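## Task

Rotate the yellow die until its top face shows 3 and the red die until its top face shows 2, and place both entirely on the mat, each resting flat when finished; the remaining die has to end up entirely outside the mat.

## Robot and tools

Robot. Two arms, left_arm and right_arm, each with a parallel two-finger gripper. Both bases sit on tilted plates carried by one metal stand between them. Calibrated base positions in the scene frame: left_arm (-0.053, +0.114, +0.231) m, right_arm (-0.032, -0.165, +0.231) m. A camera stand is fixed behind the arms. Loose objects can occasionally get nudged by outside pushes.

Frames. Scene frame: origin at table-top height midway between the nominal bases, +x forward over the table, +z up, +y toward left_arm (arm names do not match image sides). Reported hand positions (m), quaternions (wxyz) and velocities (m/s, rad/s) are in this frame and may be off by a few cm. Gripper axes: fingers point along +z and close along x. The reported position is the point between the pads; fingertips extend 6.8 mm past it. The housing (65 mm along the closing direction, 30 mm wide) starts 28 mm behind that point. A block on a post juts about 14 cm toward the gripper's -y side and rotates with it.

execute_actions(actions, cameras). actions is a list of actions; each action is a list of up to 15 rows, one row per 1/30 s step; if fewer than 15 rows, the last row is held for the rest. Every row is one flat list of 14 numbers covering both arms, each in [-1, 1]: left dx, dy, dz, rx, ry, rz, left shut, then right dx, dy, dz, rx, ry, rz, right shut. The six pose numbers are an offset (not a pose) from that arm's Hand target at the start of the action, along the Hand target's own axes; every row counts from that same start, not from the previous row. Scale: 1.0 = 0.6 m for dx/dy/dz, and 180 degrees for the rotation vector rx, ry, rz. Repeating an offset in a new action moves further. Six zeros asks nothing new, but re-requests the Hand target. shut above 0.01 closes with full force; 0.01 or less opens fully; nothing in between. To keep a gripper as is, resend its last shut value. cameras: list of names, ["all"], or []; images come only when actions is empty or cameras asks for them.

move(target, speed, blend, stop_force, zero, blocking, cameras). target is one 14-number row laid out as above, or a list of up to 15 such rows; every row is an offset from the Hand targets at the move's start (not from the previous row), same scale. The gripper follows a straight path and ignores obstacles. speed: m/s, 0.002 to 3.6, default 0.25 (turns at twice that in rad/s), one value or one per target. blend: corner rounding in m for lists, 0 = stop at each target. stop_force: N, 3 to 120, one value for both arms; an arm's path ends when its wrist sensor feels that much push against its motion, then it backs off slightly and its Hand target becomes that pose. Not reliable with rotation, light objects, or fast moves; leave it out when moving away from something you press on. With stop_force, all rows need identical shut numbers. zero (true default) re-zeroes the sensor before the move. blocking=false returns early while the move continues (not allowed with stop_force). The result adds a 'move:' line: done, off_target, moving, held or fault, plus limits such as paced (pose clipped) or held (steps withheld).

wait(seconds 0 to 3600) lets the scene run. stop() brakes a running move. zoom_image(camera, region [x0, y0, x1, y1] in pixels, at most 504 by 504) magnifies the latest image of cam_head_left, cam_head_right, cam_high, cam_low, cam_left_wrist or cam_right_wrist (all 672x504). zero_wrist_force(arm: left_arm or right_arm) re-zeroes that sensor. finished_scene(scene: this scene's number) ends the scene irreversibly; the goal must already hold without the robot.

Result lines. Per arm: end_effector_position, end_effector_quat_wxyz, velocities (omitted when joints are still), Hand target (last commanded pose after clipping; next offsets count from it), Tool commands, joint positions and torques (positive = increasing joint angle, noisy and offset), Wrist force and Wrist torque in gripper axes plus a line with the peak force since the last report, motor temperatures, and MOTOR HOT above 70 °C.

Control behaviour. Commanded orientation is clipped to within 32 degrees of the current one each step. Motion lags commands by about 0.09 s or 0.17 to 0.22 s; fast moves overshoot. A gripper often stops short of its Hand target; send the remaining distance as an offset. Paths passing near an arm's own base can whip the elbow round; detour instead. A clearance check blocks commands bringing the arms too close, but not always contact.

Gripping. Close with shut 1 and keep sending it; open with 0. Only objects about 22 to 28 mm wide are held; there is no feedback about grasp success.

Avoid. Net outside force near 150 N (plus or minus 25) or contact torque above joint limits (shoulder and lift 105, elbow 84.5, wrists about 16.4 N m) triggers a 10 s arm stop; so does a wrist straying 0.9 degrees or shoulder/elbow 7.5 degrees from plan. Even a small overshoot into firm contact can fault. Motors at 85 °C brake the arm for 30 s or more; long stretched poses or holding loads heat them. Do not let the arms press on each other or grip the other's fingers. Do not drop dice from height, release them while moving, slam, or push anything off the table.

Each tool is called after "Emit:" in YAML: its name, and indented under it one key for each argument.

## Session

Emit:
execute_actions:
  actions: []

Scene clock: 0.00 s.
left_arm: end_effector_position=(+0.5994, +0.1540, +0.2765) end_effector_quat_wxyz=(-0.099, +0.914, +0.070, +0.388) | right_arm: end_effector_position=(+0.7948, +0.0013, +0.2614) end_effector_quat_wxyz=(-0.184, +0.726, +0.469, +0.467)
Joint positions: left_arm=[-0.891 -1.261 2.066 2.029 -0.233 2.43] | right_arm=[3.78 -2.028 -1.615 0.024 1.395 0.443]
Joint velocities: within noise
Joint torques (N m): no reading
Motor temperatures (°C): left_arm=[29 30 33 37 35 42] | right_arm=[34 29 37 43 40 31]
Wrist force (N): no reading
Wrist torque (N m): no reading
Wrist force, peak (N): no reading
Hand target: left_arm +0.5994, +0.1540, +0.2765; -0.099, +0.914, +0.070, +0.388 | right_arm +0.7948, +0.0013, +0.2614; -0.184, +0.726, +0.469, +0.467
Tool commands: left_gripper/shut=+0.0 right_gripper/shut=+0.0

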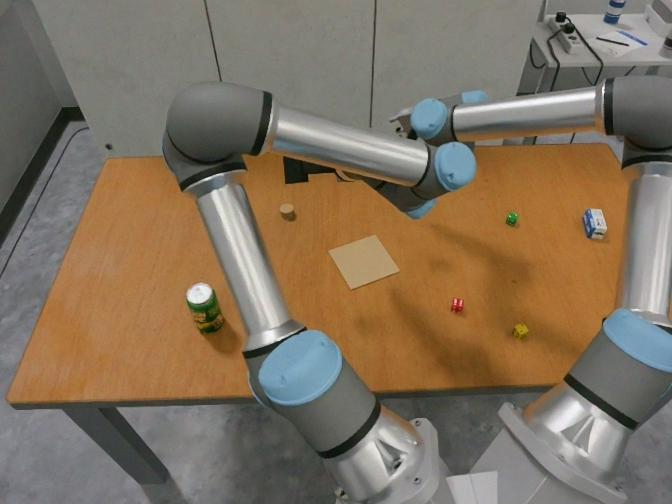

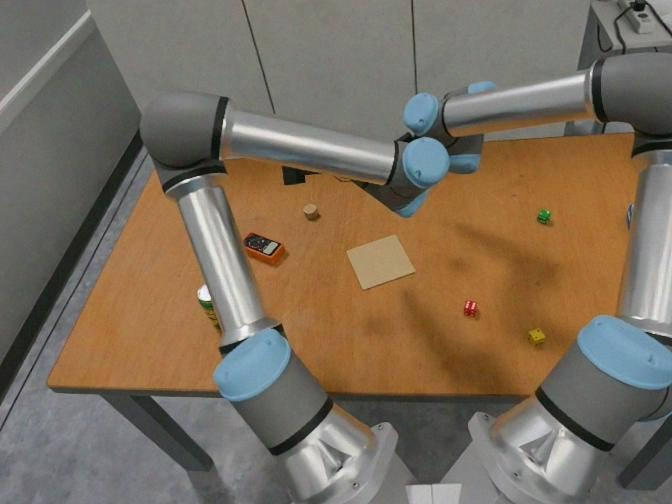

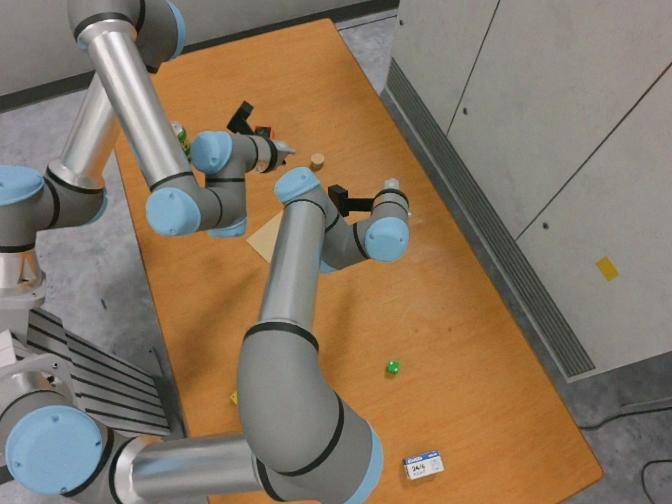

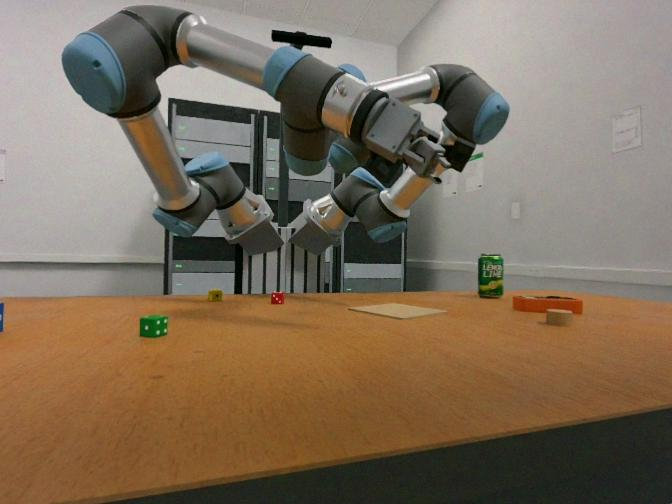

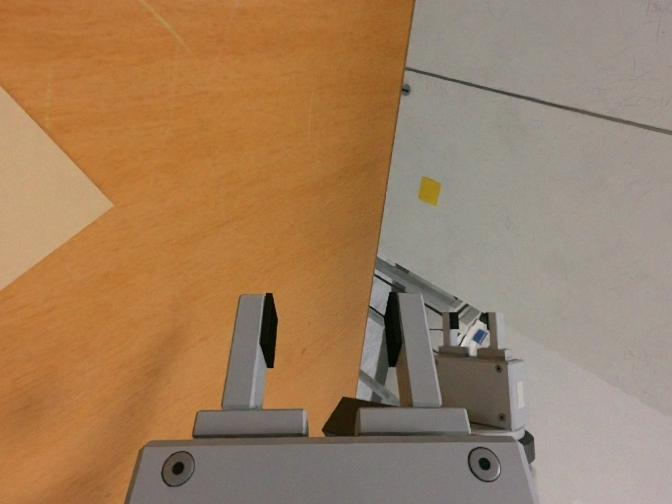

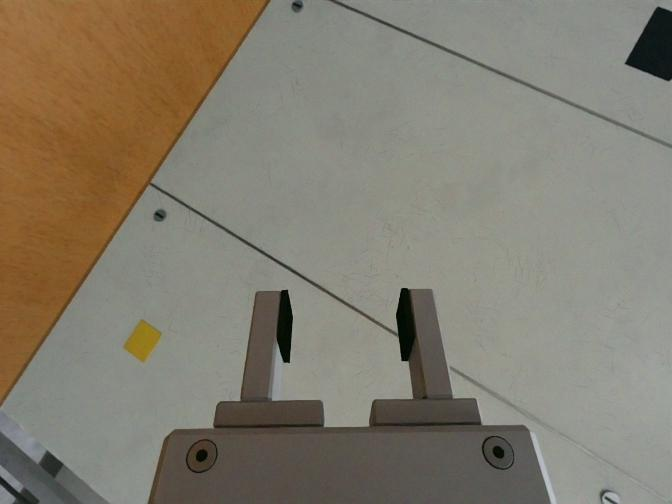

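Emit:
zoom_image:
  camera: "cam_head_left"
  region: [430, 280, 550, 360]

Emit:
zoom_image:
  camera: "cam_head_right"
  region: [450, 285, 570, 365]

Emit:
zoom_image:
  camera: "cam_low"
  region: [190, 275, 310, 315]

Scaled by 4.200 from the camera's image (finer frame: 960x720).

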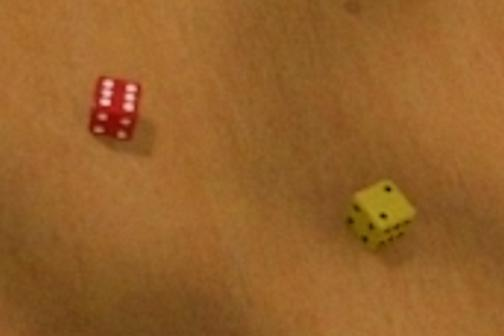

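Scaled by 4.200 from the camera's image (finer frame: 960x720).

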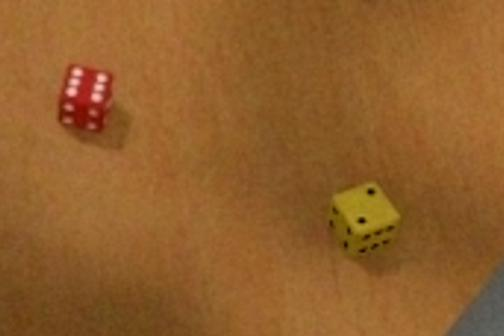

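Scaled by 4.200 from the camera's image (finer frame: 960x720).

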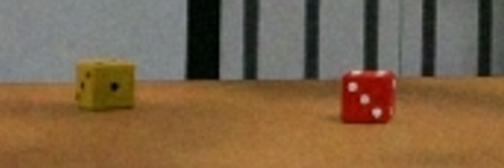

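Emit:
move:
  target: [0.022,-0.378,-0.15,0,0,0,0,-0.337,-0.363,-0.837,-0.129,-0.328,0.329,0]
  speed: 0.4
  cameras: ["all"]

Scene clock: 14.17 s.
left_arm: end_effector_position=(+0.4993, +0.3536, +0.3758) end_effector_quat_wxyz=(-0.098, +0.914, +0.070, +0.386) | right_arm: end_effector_position=(+0.3298, -0.3490, +0.3010) end_effector_quat_wxyz=(+0.000, +1.000, +0.001, +0.000)
Joint positions: left_arm=[-1.262 -2.358 2.481 3.444 0.164 1.71] | right_arm=[4.784 -0.523 -2.212 -2.743 1.062 3.41]
Joint torques (N m): left_arm=[7.84 1.35 0.03 2.63 0.84 -1.3] | right_arm=[9.17 -7.18 21.21 0.5 2.45 2.39]
Wrist force (N): left_arm=[-0.1 -0.2 0.1] | right_arm=[-2.4 -0.6 0.2]
Wrist torque (N m): left_arm=[-0.06 0.01 -0.02] | right_arm=[0.14 0.39 -0.32]
Wrist force, peak (N): left_arm=[-0.7 -3.1 0.5] | right_arm=[-1.4 -3.4 -1.6]
Hand target: left_arm +0.4995, +0.3537, +0.3757; -0.099, +0.914, +0.070, +0.388 | right_arm +0.3298, -0.3490, +0.3010; +0.000, +1.000, +0.001, +0.000
Off the commanded pose: left_arm 0.000 m, 0 deg | right_arm 0.000 m, 0 deg.
move: done

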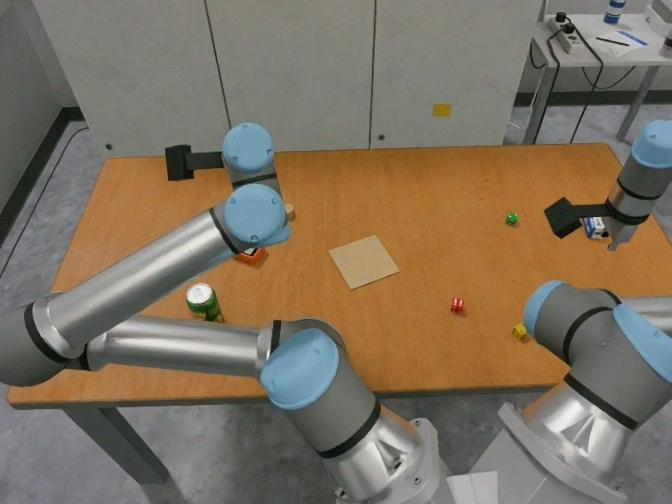

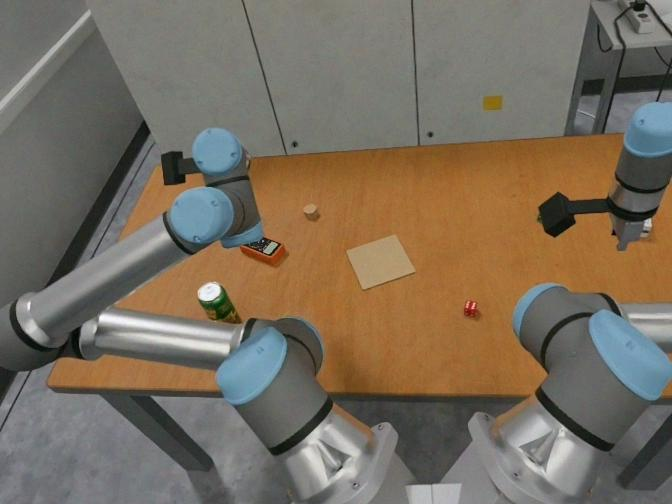

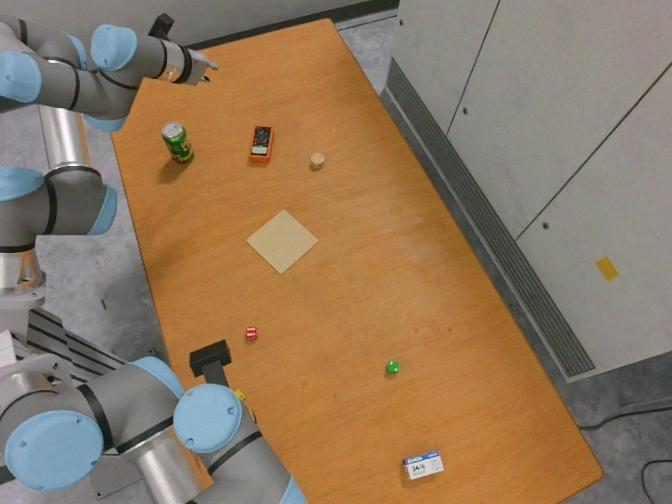

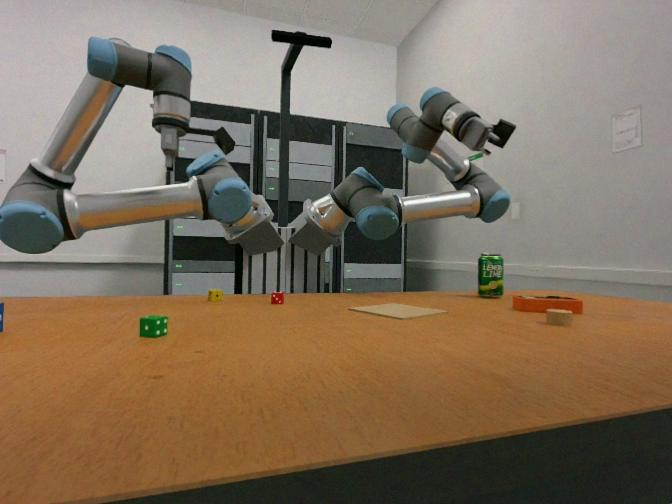

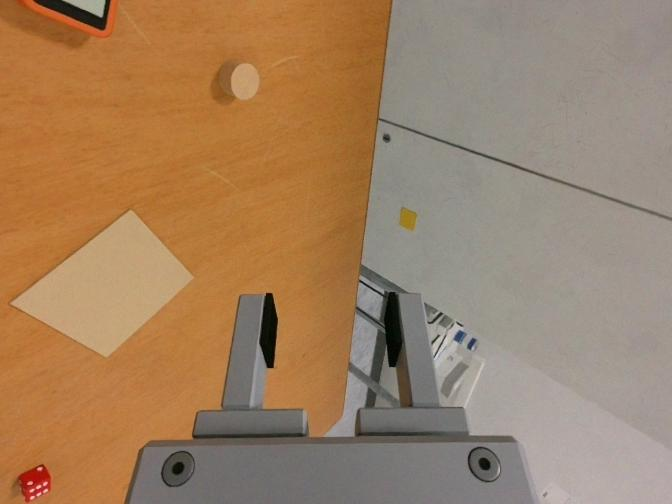

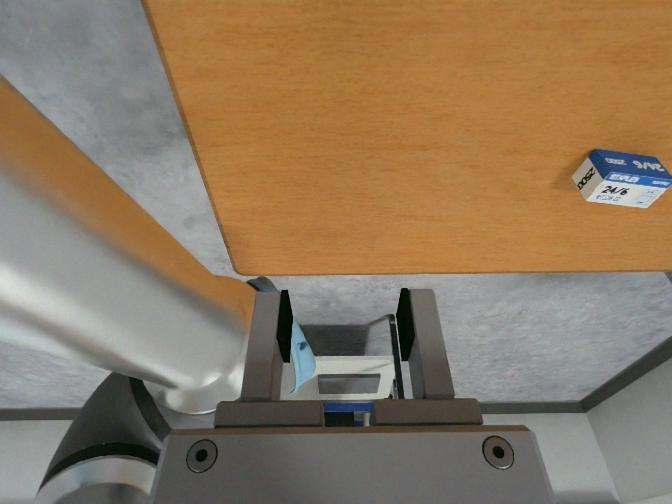

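Emit:
move:
  target: [0,0,0,0,0,0,0,0,-0.5,0,0,0,0,0]
  speed: 0.4
  cameras: ["cam_right_wrist","cam_high"]

Emit:
zoom_image:
  camera: "cam_right_wrist"
  region: [240, 120, 440, 290]

Scene clock: 19.63 s.
left_arm: end_effector_position=(+0.4993, +0.3536, +0.3758) end_effector_quat_wxyz=(-0.098, +0.914, +0.070, +0.386) | right_arm: end_effector_position=(+0.3294, -0.0491, +0.3009) end_effector_quat_wxyz=(+0.000, +1.000, +0.001, +0.000)
Joint positions: left_arm=[-1.262 -2.358 2.481 3.444 0.164 1.71] | right_arm=[4.566 -1.435 -2.347 -1.588 0.919 3.213]
Joint torques (N m): left_arm=[7.6 0.24 -1.46 2.45 -1.22 -1.3] | right_arm=[1.7 -22.81 31.56 4.29 -2.23 -2.46]
Wrist force (N): left_arm=[-0.2 0.0 0.3] | right_arm=[-2.5 -0.6 0.0]
Wrist torque (N m): left_arm=[-0.04 0.02 -0.03] | right_arm=[0.15 0.38 -0.13]
Wrist force, peak (N): left_arm=[-0.2 -0.2 0.8] | right_arm=[-3.2 1.7 0.6]
Hand target: left_arm +0.4993, +0.3536, +0.3758; -0.098, +0.914, +0.070, +0.386 | right_arm +0.3295, -0.0490, +0.3009; +0.000, +1.000, +0.001, +0.000
Off the commanded pose: left_arm 0.000 m, 0 deg | right_arm 0.000 m, 0 deg.
move: done
Images, in order (width x height): cam_high 672x504, cam_right_wrist 672x504.

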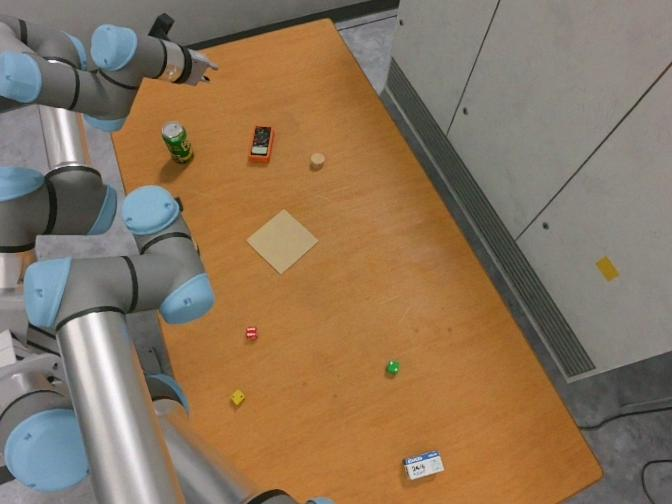

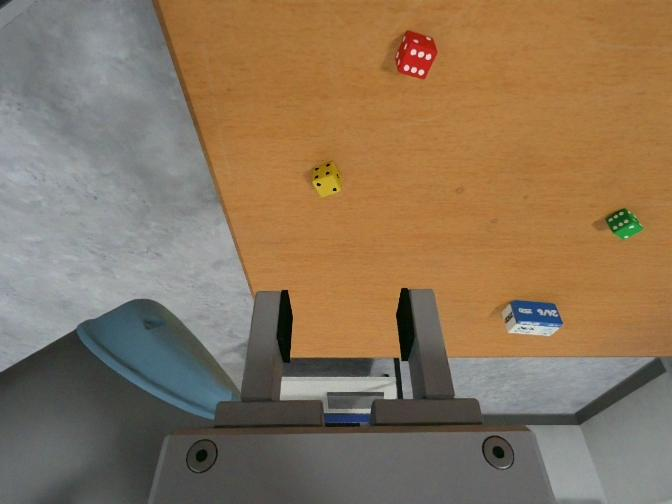

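Scaled by 2.520 from the camera's image (finer frame: 960x720).

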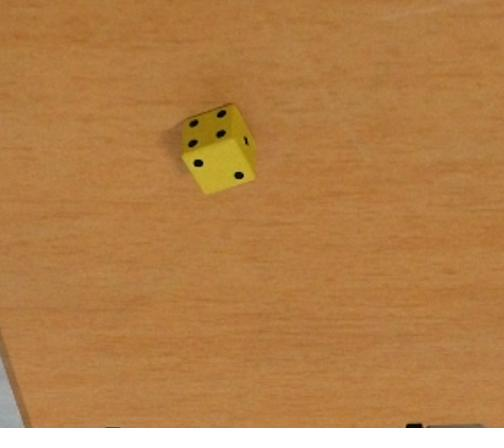

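Emit:
zoom_image:
  camera: "cam_right_wrist"
  region: [360, 10, 480, 100]

Emit:
zoom_image:
  camera: "cam_high"
  region: [220, 200, 340, 420]

Scaled by 4.200 from the camera's image (finer frame: 960x720).

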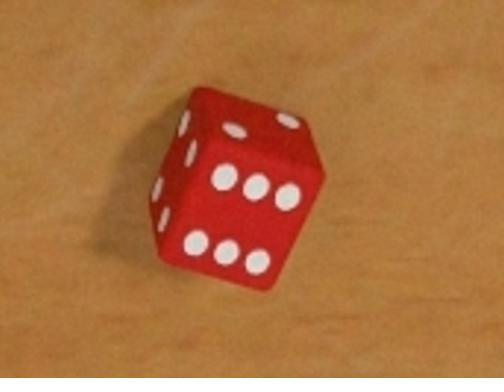

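Scaled by 2.291 from the camera's image (finer frame: 960x720).

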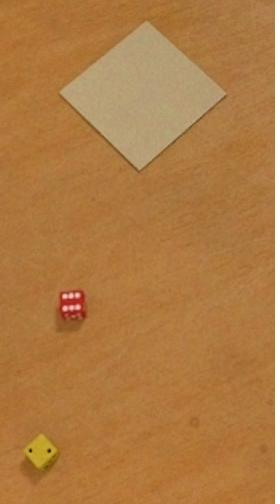

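Emit:
move:
  target: [0,0,0,0,0,0,0,0.116,0.037,0.3,-0.0659,-0.0122,0.1162,0]
  speed: 0.3
  cameras: ["cam_head_left","cam_high","cam_low","cam_right_wrist"]

Scene clock: 28.53 s.
left_arm: end_effector_position=(+0.4993, +0.3536, +0.3758) end_effector_quat_wxyz=(-0.098, +0.914, +0.070, +0.386) | right_arm: end_effector_position=(+0.3990, -0.0712, +0.1209) end_effector_quat_wxyz=(+0.103, +0.978, -0.181, -0.019)
Joint positions: left_arm=[-1.262 -2.358 2.481 3.444 0.164 1.71] | right_arm=[4.056 -1.782 -2.315 -1.144 0.681 3.188]
Joint torques (N m): left_arm=[7.03 -0.22 -1.97 2.55 -1.34 -1.4] | right_arm=[5.52 -3.02 23.27 3.04 -1.92 -2.81]
Wrist force (N): left_arm=[0.0 0.0 0.3] | right_arm=[-2.6 -0.2 -0.6]
Wrist torque (N m): left_arm=[-0.04 0.00 -0.02] | right_arm=[0.21 0.35 -0.12]
Wrist force, peak (N): left_arm=[-0.4 -0.1 0.5] | right_arm=[-5.4 -1.3 1.4]
Hand target: left_arm +0.4993, +0.3536, +0.3758; -0.098, +0.914, +0.070, +0.386 | right_arm +0.3991, -0.0712, +0.1209; +0.103, +0.978, -0.181, -0.019
Off the commanded pose: left_arm 0.000 m, 0 deg | right_arm 0.000 m, 0 deg.
move: done

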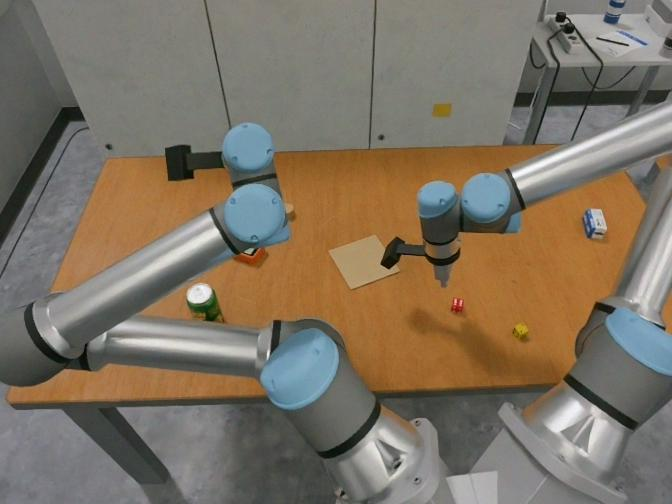

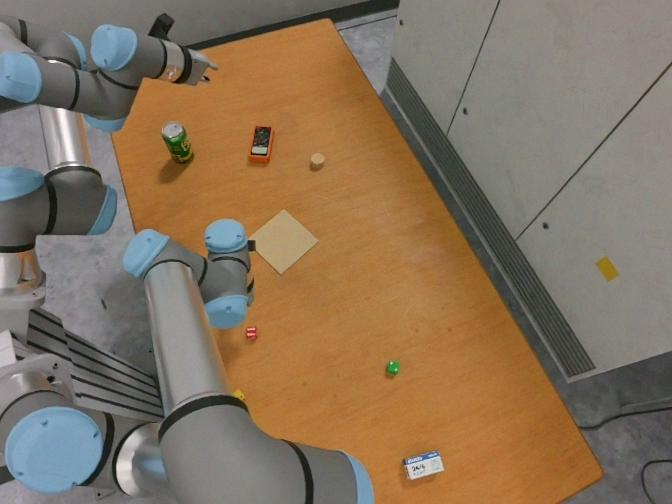

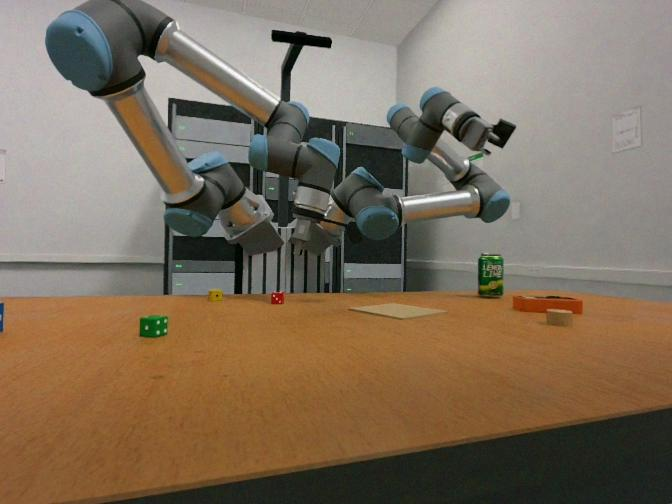

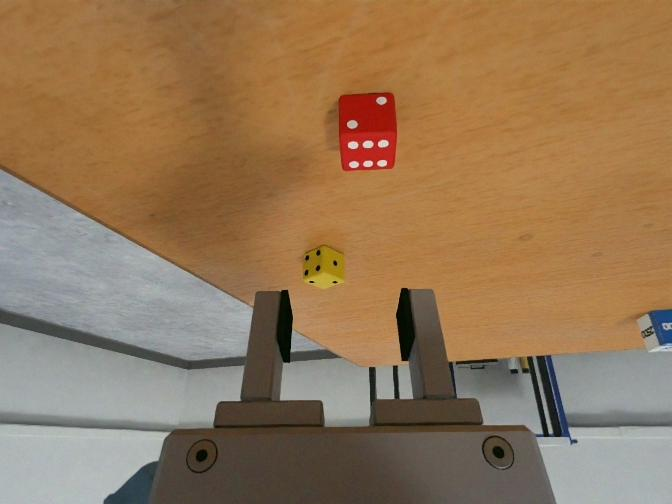

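Emit:
move:
  target: [0,0,0,0,0,0,0,0.0192,-0.0243,0.114,0,0,-0.0167,0]
  speed: 0.15
  cameras: ["cam_head_right","cam_low","cam_right_wrist"]

Emit:
zoom_image:
  camera: "cam_low"
  region: [220, 190, 400, 325]

Emit:
zoom_image:
  camera: "cam_head_right"
  region: [390, 200, 550, 340]

Scene clock: 31.87 s.
left_arm: end_effector_position=(+0.4993, +0.3536, +0.3758) end_effector_quat_wxyz=(-0.098, +0.914, +0.070, +0.386) | right_arm: end_effector_position=(+0.4099, -0.0753, +0.0510) end_effector_quat_wxyz=(+0.102, +0.982, -0.155, -0.022)
Joint positions: left_arm=[-1.262 -2.358 2.481 3.444 0.164 1.71] | right_arm=[3.908 -1.945 -2.313 -0.806 0.617 2.913]
Joint torques (N m): left_arm=[8.53 0.88 -2.66 2.54 -1.26 -1.29] | right_arm=[7.88 -0.45 10.57 3.31 -2.31 -2.52]
Wrist force (N): left_arm=[0.0 -0.3 0.1] | right_arm=[-2.9 0.2 -0.4]
Wrist torque (N m): left_arm=[-0.06 -0.01 -0.02] | right_arm=[0.20 0.40 -0.11]
Wrist force, peak (N): left_arm=[-0.6 -0.2 0.1] | right_arm=[-3.1 0.2 -0.9]
Hand target: left_arm +0.4993, +0.3536, +0.3758; -0.098, +0.914, +0.070, +0.386 | right_arm +0.4098, -0.0753, +0.0509; +0.102, +0.982, -0.155, -0.022
Off the commanded pose: left_arm 0.000 m, 0 deg | right_arm 0.000 m, 0 deg.
move: done

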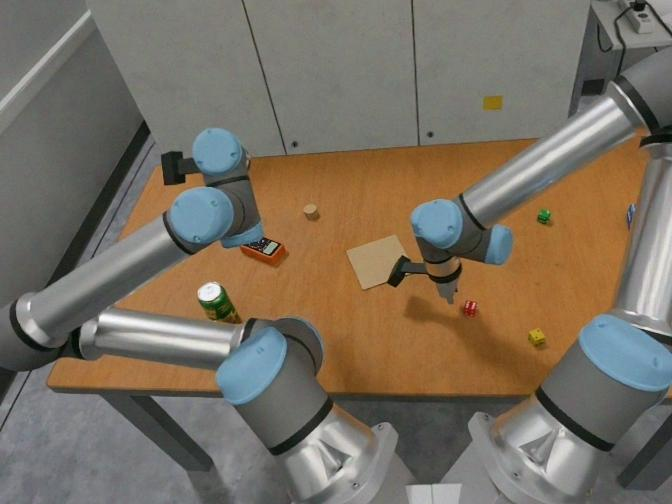

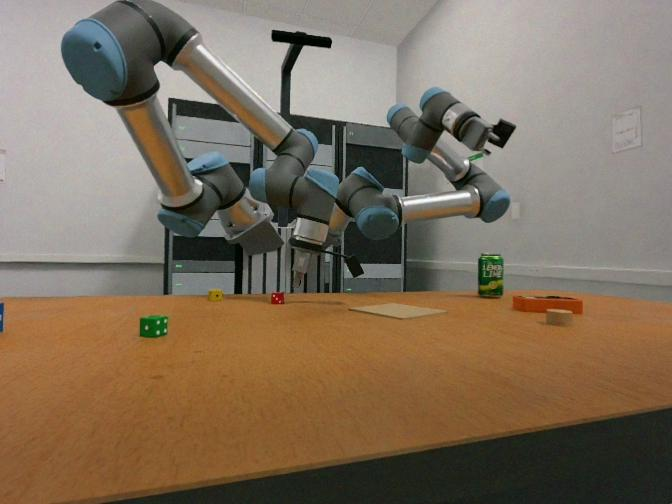

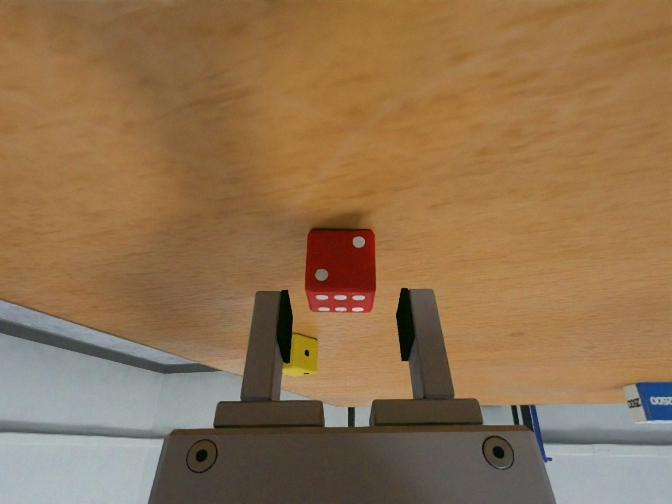

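Scaled by 2.800 from the camera's image (finer frame: 960x720).

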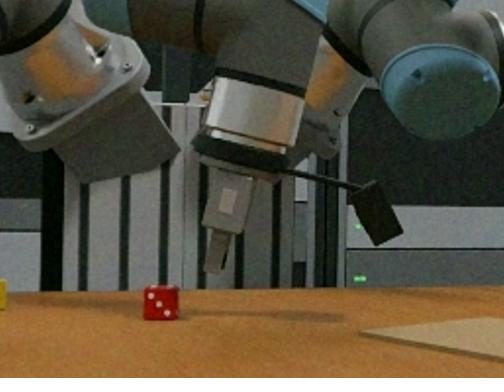

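Scaled by 3.150 from the camera's image (finer frame: 960x720).

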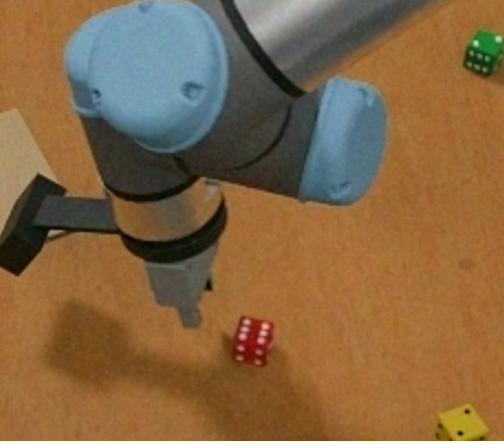

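Emit:
move:
  target:
    - [0,0,0,0,0,0,0,-0.0025,0.053,0.0113,0,0,0,0]
    - [0,0,0,0,0,0,0,-0.0025,0.0412,0.0668,0,0,0,0]
  speed: 0.1
  cameras: ["cam_low","cam_right_wrist"]

Emit:
zoom_image:
  camera: "cam_low"
  region: [220, 190, 400, 325]

Scene clock: 37.27 s.
left_arm: end_effector_position=(+0.4993, +0.3536, +0.3758) end_effector_quat_wxyz=(-0.098, +0.914, +0.070, +0.386) | right_arm: end_effector_position=(+0.3980, -0.1057, +0.0169) end_effector_quat_wxyz=(+0.102, +0.982, -0.155, -0.022)
Joint positions: left_arm=[-1.262 -2.358 2.481 3.444 0.164 1.71] | right_arm=[3.82 -1.985 -2.372 -0.585 0.592 2.765]
Joint torques (N m): left_arm=[6.38 0.02 -2.59 2.5 -1.31 -1.29] | right_arm=[5.43 0.99 15.97 3.26 -2.24 -2.55]
Wrist force (N): left_arm=[-0.2 -0.1 0.3] | right_arm=[-2.2 0.2 -0.4]
Wrist torque (N m): left_arm=[-0.04 0.02 -0.02] | right_arm=[0.21 0.34 -0.10]
Wrist force, peak (N): left_arm=[-0.5 -0.2 0.5] | right_arm=[-3.6 -0.4 -0.3]
Hand target: left_arm +0.4993, +0.3536, +0.3758; -0.098, +0.914, +0.070, +0.386 | right_arm +0.3980, -0.1057, +0.0169; +0.102, +0.982, -0.155, -0.022
Off the commanded pose: left_arm 0.000 m, 0 deg | right_arm 0.000 m, 0 deg.
move: done

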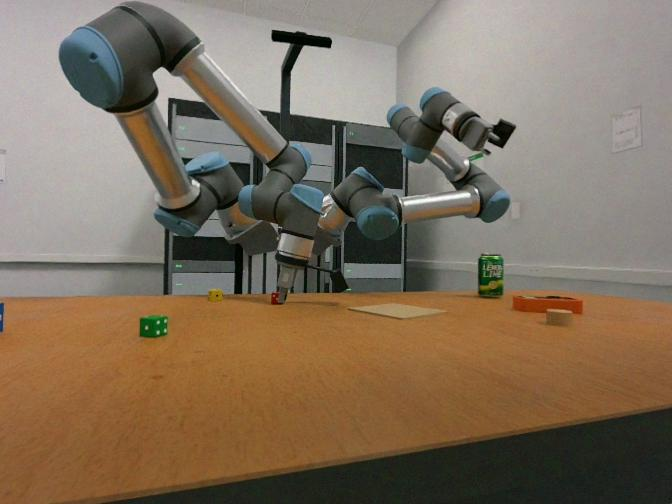

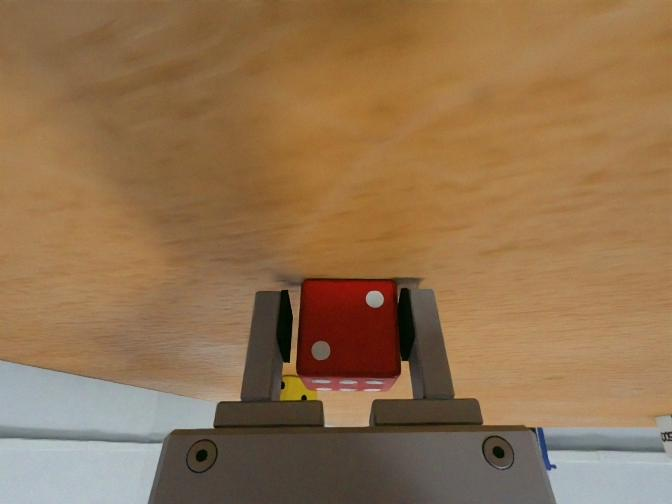

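Scaled by 2.800 from the camera's image (finer frame: 960x720).

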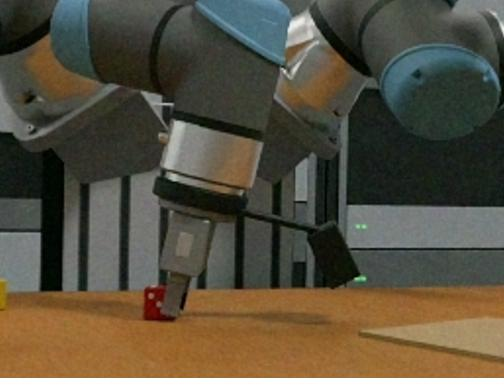

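Emit:
move:
  target: [0,0,0,0,0,0,0,-0.0005,0.0132,0.0028,0,0,0,0]
  speed: 0.1

Emit:
execute_actions:
  actions:
    - [[0,0,0,0,0,0,0,0,0,0,0,0,0,1]]
  cameras: ["cam_low","cam_right_wrist"]

Emit:
zoom_image:
  camera: "cam_low"
  region: [220, 190, 400, 325]

Scene clock: 38.60 s.
left_arm: end_effector_position=(+0.4993, +0.3536, +0.3758) end_effector_quat_wxyz=(-0.098, +0.914, +0.070, +0.386) | right_arm: end_effector_position=(+0.3953, -0.1132, +0.0169) end_effector_quat_wxyz=(+0.102, +0.982, -0.155, -0.022)
Joint positions: left_arm=[-1.262 -2.358 2.481 3.444 0.164 1.71] | right_arm=[3.812 -1.972 -2.387 -0.571 0.591 2.752]
Joint torques (N m): left_arm=[6.28 -0.05 -1.35 2.22 -1.66 -1.14] | right_arm=[6.43 40.35 -7.24 3.36 -2.37 -2.61]
Wrist force (N): left_arm=[-0.5 -0.3 0.1] | right_arm=[-2.4 0.0 -0.5]
Wrist torque (N m): left_arm=[-0.07 0.05 -0.02] | right_arm=[0.19 0.35 -0.10]
Wrist force, peak (N): left_arm=[-0.4 -0.5 0.2] | right_arm=[-2.8 0.2 -0.5]
Hand target: left_arm +0.4993, +0.3536, +0.3758; -0.098, +0.914, +0.070, +0.386 | right_arm +0.3952, -0.1133, +0.0169; +0.102, +0.982, -0.155, -0.022
Off the commanded pose: left_arm 0.000 m, 0 deg | right_arm 0.000 m, 0 deg.
move: done

Scene clock: 39.30 s.
left_arm: end_effector_position=(+0.4993, +0.3536, +0.3758) end_effector_quat_wxyz=(-0.098, +0.914, +0.070, +0.386) | right_arm: end_effector_position=(+0.3952, -0.1133, +0.0169) end_effector_quat_wxyz=(+0.102, +0.982, -0.155, -0.022)
Joint positions: left_arm=[-1.262 -2.358 2.481 3.444 0.164 1.71] | right_arm=[3.812 -1.972 -2.388 -0.571 0.591 2.752]
Joint torques (N m): left_arm=[7.51 -1.01 -2.62 2.35 -1.17 -1.2] | right_arm=[5.93 40 -8 3.46 -2.24 -2.45]
Wrist force (N): left_arm=[-0.4 0.1 0.4] | right_arm=[-2.5 0.0 -0.1]
Wrist torque (N m): left_arm=[-0.02 0.04 -0.02] | right_arm=[0.21 0.37 -0.10]
Wrist force, peak (N): left_arm=[-0.3 -0.6 0.3] | right_arm=[-2.6 0.1 -0.3]
Hand target: left_arm +0.4993, +0.3536, +0.3758; -0.098, +0.914, +0.070, +0.386 | right_arm +0.3952, -0.1133, +0.0169; +0.102, +0.982, -0.155, -0.022
Off the commanded pose: left_arm 0.000 m, 0 deg | right_arm 0.000 m, 0 deg.

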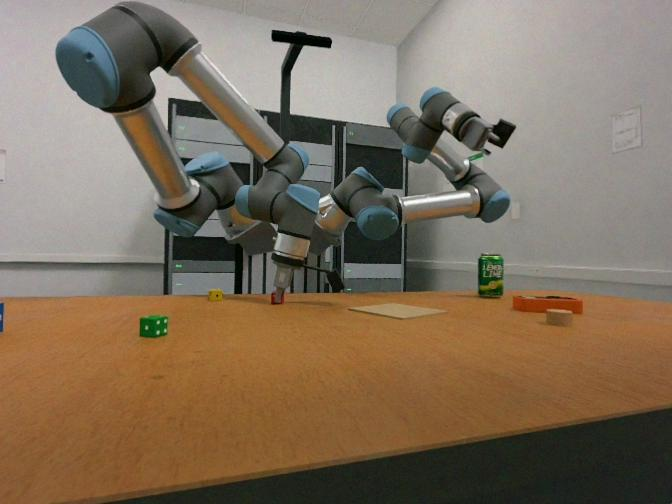

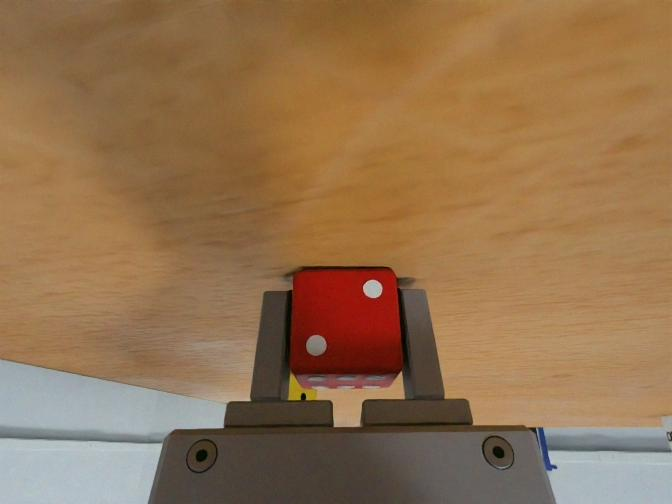

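Scaled by 2.800 from the camera's image (finer frame: 960x720).

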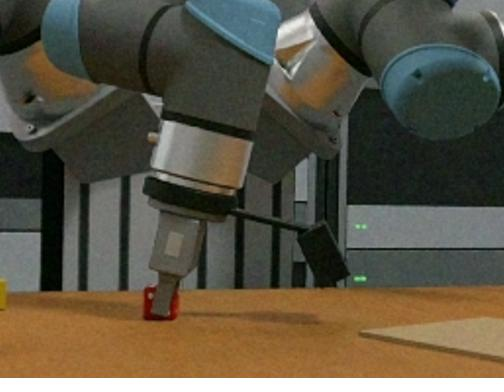

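Emit:
move:
  target:
    - [0,0,0,0,0,0,0,0,0.0347,-0.163,0,0,0,1]
    - [0,0,0,0,0,0,0,0.1007,-0.364,-0.248,0.461,0,0,1]
  speed: 0.35
  blend: [0.03,0]
  cameras: ["all"]

Emit:
zoom_image:
  camera: "cam_low"
  region: [280, 190, 460, 325]

Scene clock: 43.53 s.
left_arm: end_effector_position=(+0.4993, +0.3536, +0.3758) end_effector_quat_wxyz=(-0.098, +0.914, +0.070, +0.386) | right_arm: end_effector_position=(+0.5292, +0.1003, +0.1164) end_effector_quat_wxyz=(-0.574, +0.804, -0.130, +0.086)
Joint positions: left_arm=[-1.262 -2.358 2.481 3.444 0.164 1.71] | right_arm=[3.718 -2.323 -2.087 0.648 1.756 2.06]
Joint torques (N m): left_arm=[6.67 -0.5 -2.36 2.42 -0.99 -1.38] | right_arm=[10.82 6.79 14.53 3.84 4.23 -2.48]
Wrist force (N): left_arm=[-0.1 -0.3 0.2] | right_arm=[-1.7 -2.1 0.7]
Wrist torque (N m): left_arm=[-0.07 0.00 -0.02] | right_arm=[-0.33 0.18 -0.25]
Wrist force, peak (N): left_arm=[0.0 -0.4 0.6] | right_arm=[-3.2 0.5 -1.2]
Hand target: left_arm +0.4993, +0.3536, +0.3758; -0.098, +0.914, +0.070, +0.386 | right_arm +0.5293, +0.1003, +0.1164; -0.574, +0.804, -0.130, +0.086
Off the commanded pose: left_arm 0.000 m, 0 deg | right_arm 0.000 m, 0 deg.
move: done

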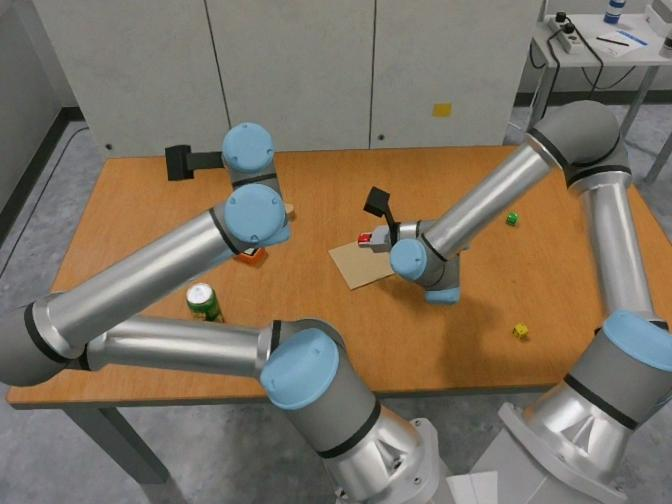

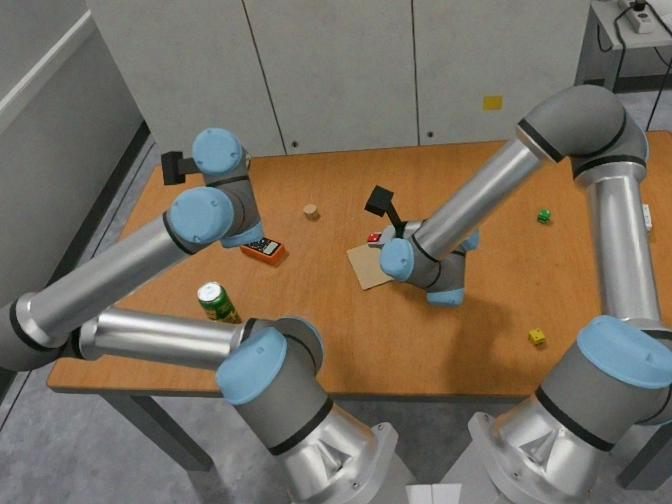

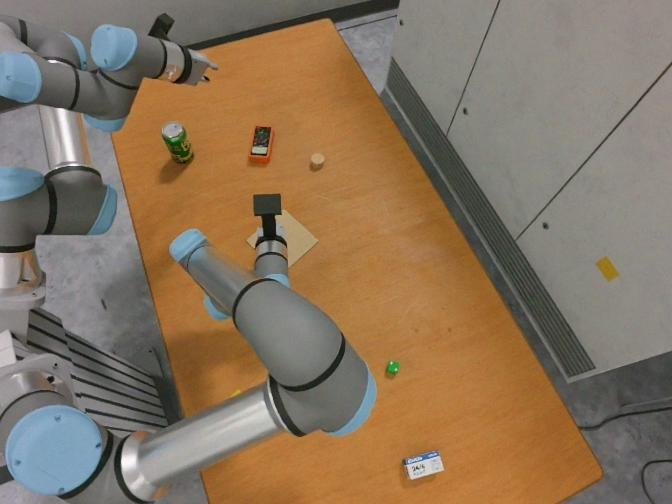

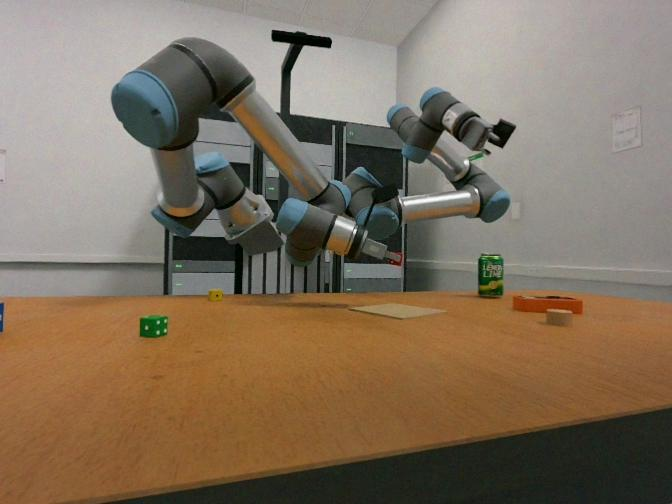

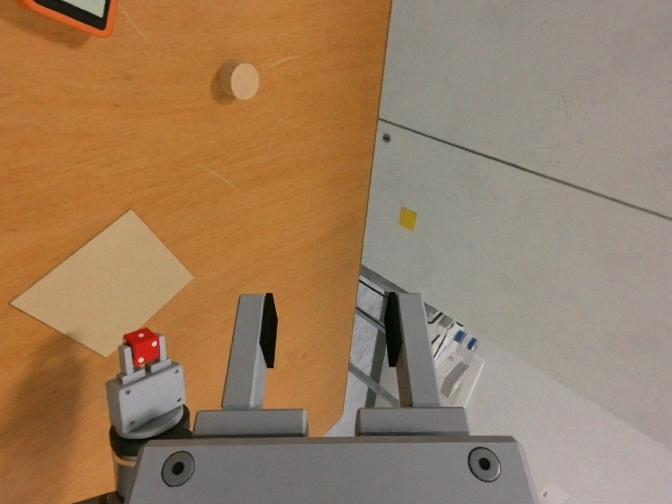

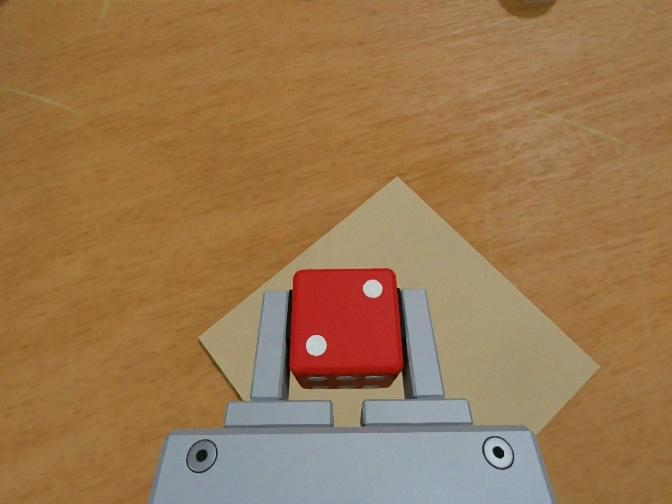

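Scaled by 2.800 from the camera's image (finer frame: 960x720).

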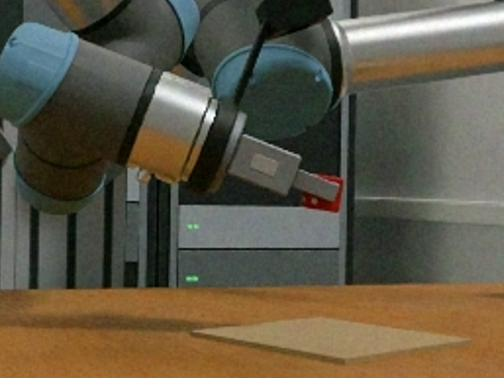

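Emit:
move:
  target: [0,0,0,0,0,0,0,0.045,0.0888,0.08,-0.0278,0,0,1]
  speed: 0.15
  cameras: ["cam_low","cam_right_wrist","cam_head_left"]

Emit:
zoom_image:
  camera: "cam_low"
  region: [280, 190, 460, 325]

Scene clock: 48.60 s.
left_arm: end_effector_position=(+0.4993, +0.3536, +0.3758) end_effector_quat_wxyz=(-0.098, +0.914, +0.070, +0.386) | right_arm: end_effector_position=(+0.5629, +0.1188, +0.0501) end_effector_quat_wxyz=(-0.538, +0.828, -0.134, +0.081)
Joint positions: left_arm=[-1.262 -2.358 2.481 3.444 0.164 1.71] | right_arm=[3.65 -2.43 -1.914 0.535 1.733 2.012]
Joint torques (N m): left_arm=[8.08 -0.64 -2.22 2.4 -1.26 -1.09] | right_arm=[12.66 9.91 13.67 0.46 -1.11 -2.55]
Wrist force (N): left_arm=[-0.2 -0.2 0.2] | right_arm=[-1.8 -2.4 0.6]
Wrist torque (N m): left_arm=[-0.06 0.01 -0.02] | right_arm=[-0.33 0.21 -0.27]
Wrist force, peak (N): left_arm=[-0.5 -0.3 0.3] | right_arm=[-2.1 -2.7 -0.1]
Hand target: left_arm +0.4993, +0.3536, +0.3758; -0.098, +0.914, +0.070, +0.386 | right_arm +0.5629, +0.1189, +0.0501; -0.538, +0.828, -0.134, +0.081
Off the commanded pose: left_arm 0.000 m, 0 deg | right_arm 0.000 m, 0 deg.
move: done
Images, in order (width x height): cam_head_left 672x504, cam_low 672x504, cam_right_wrist 672x504.

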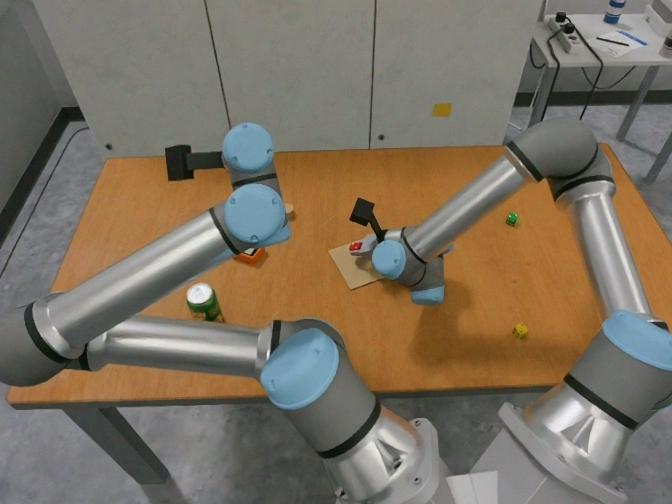

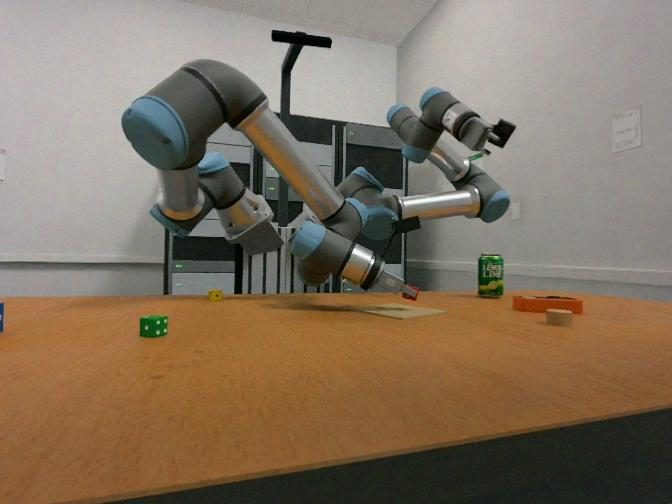

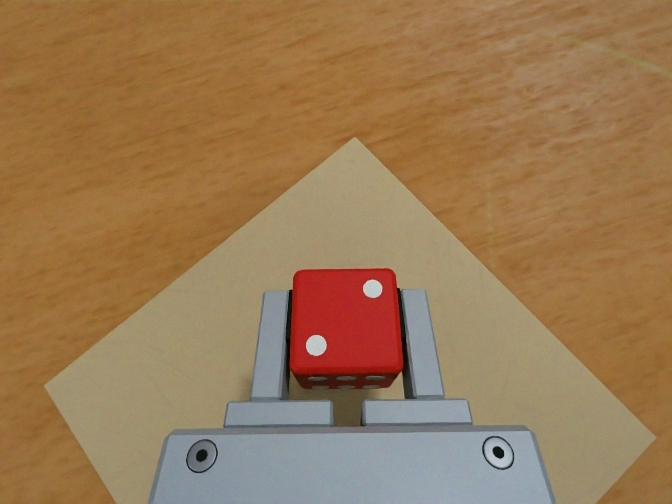

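Scaled by 2.800 from the camera's image (finer frame: 960x720).

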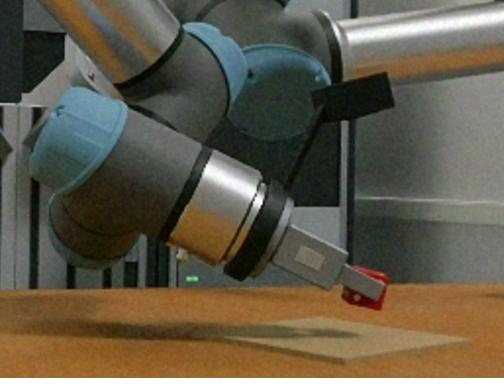

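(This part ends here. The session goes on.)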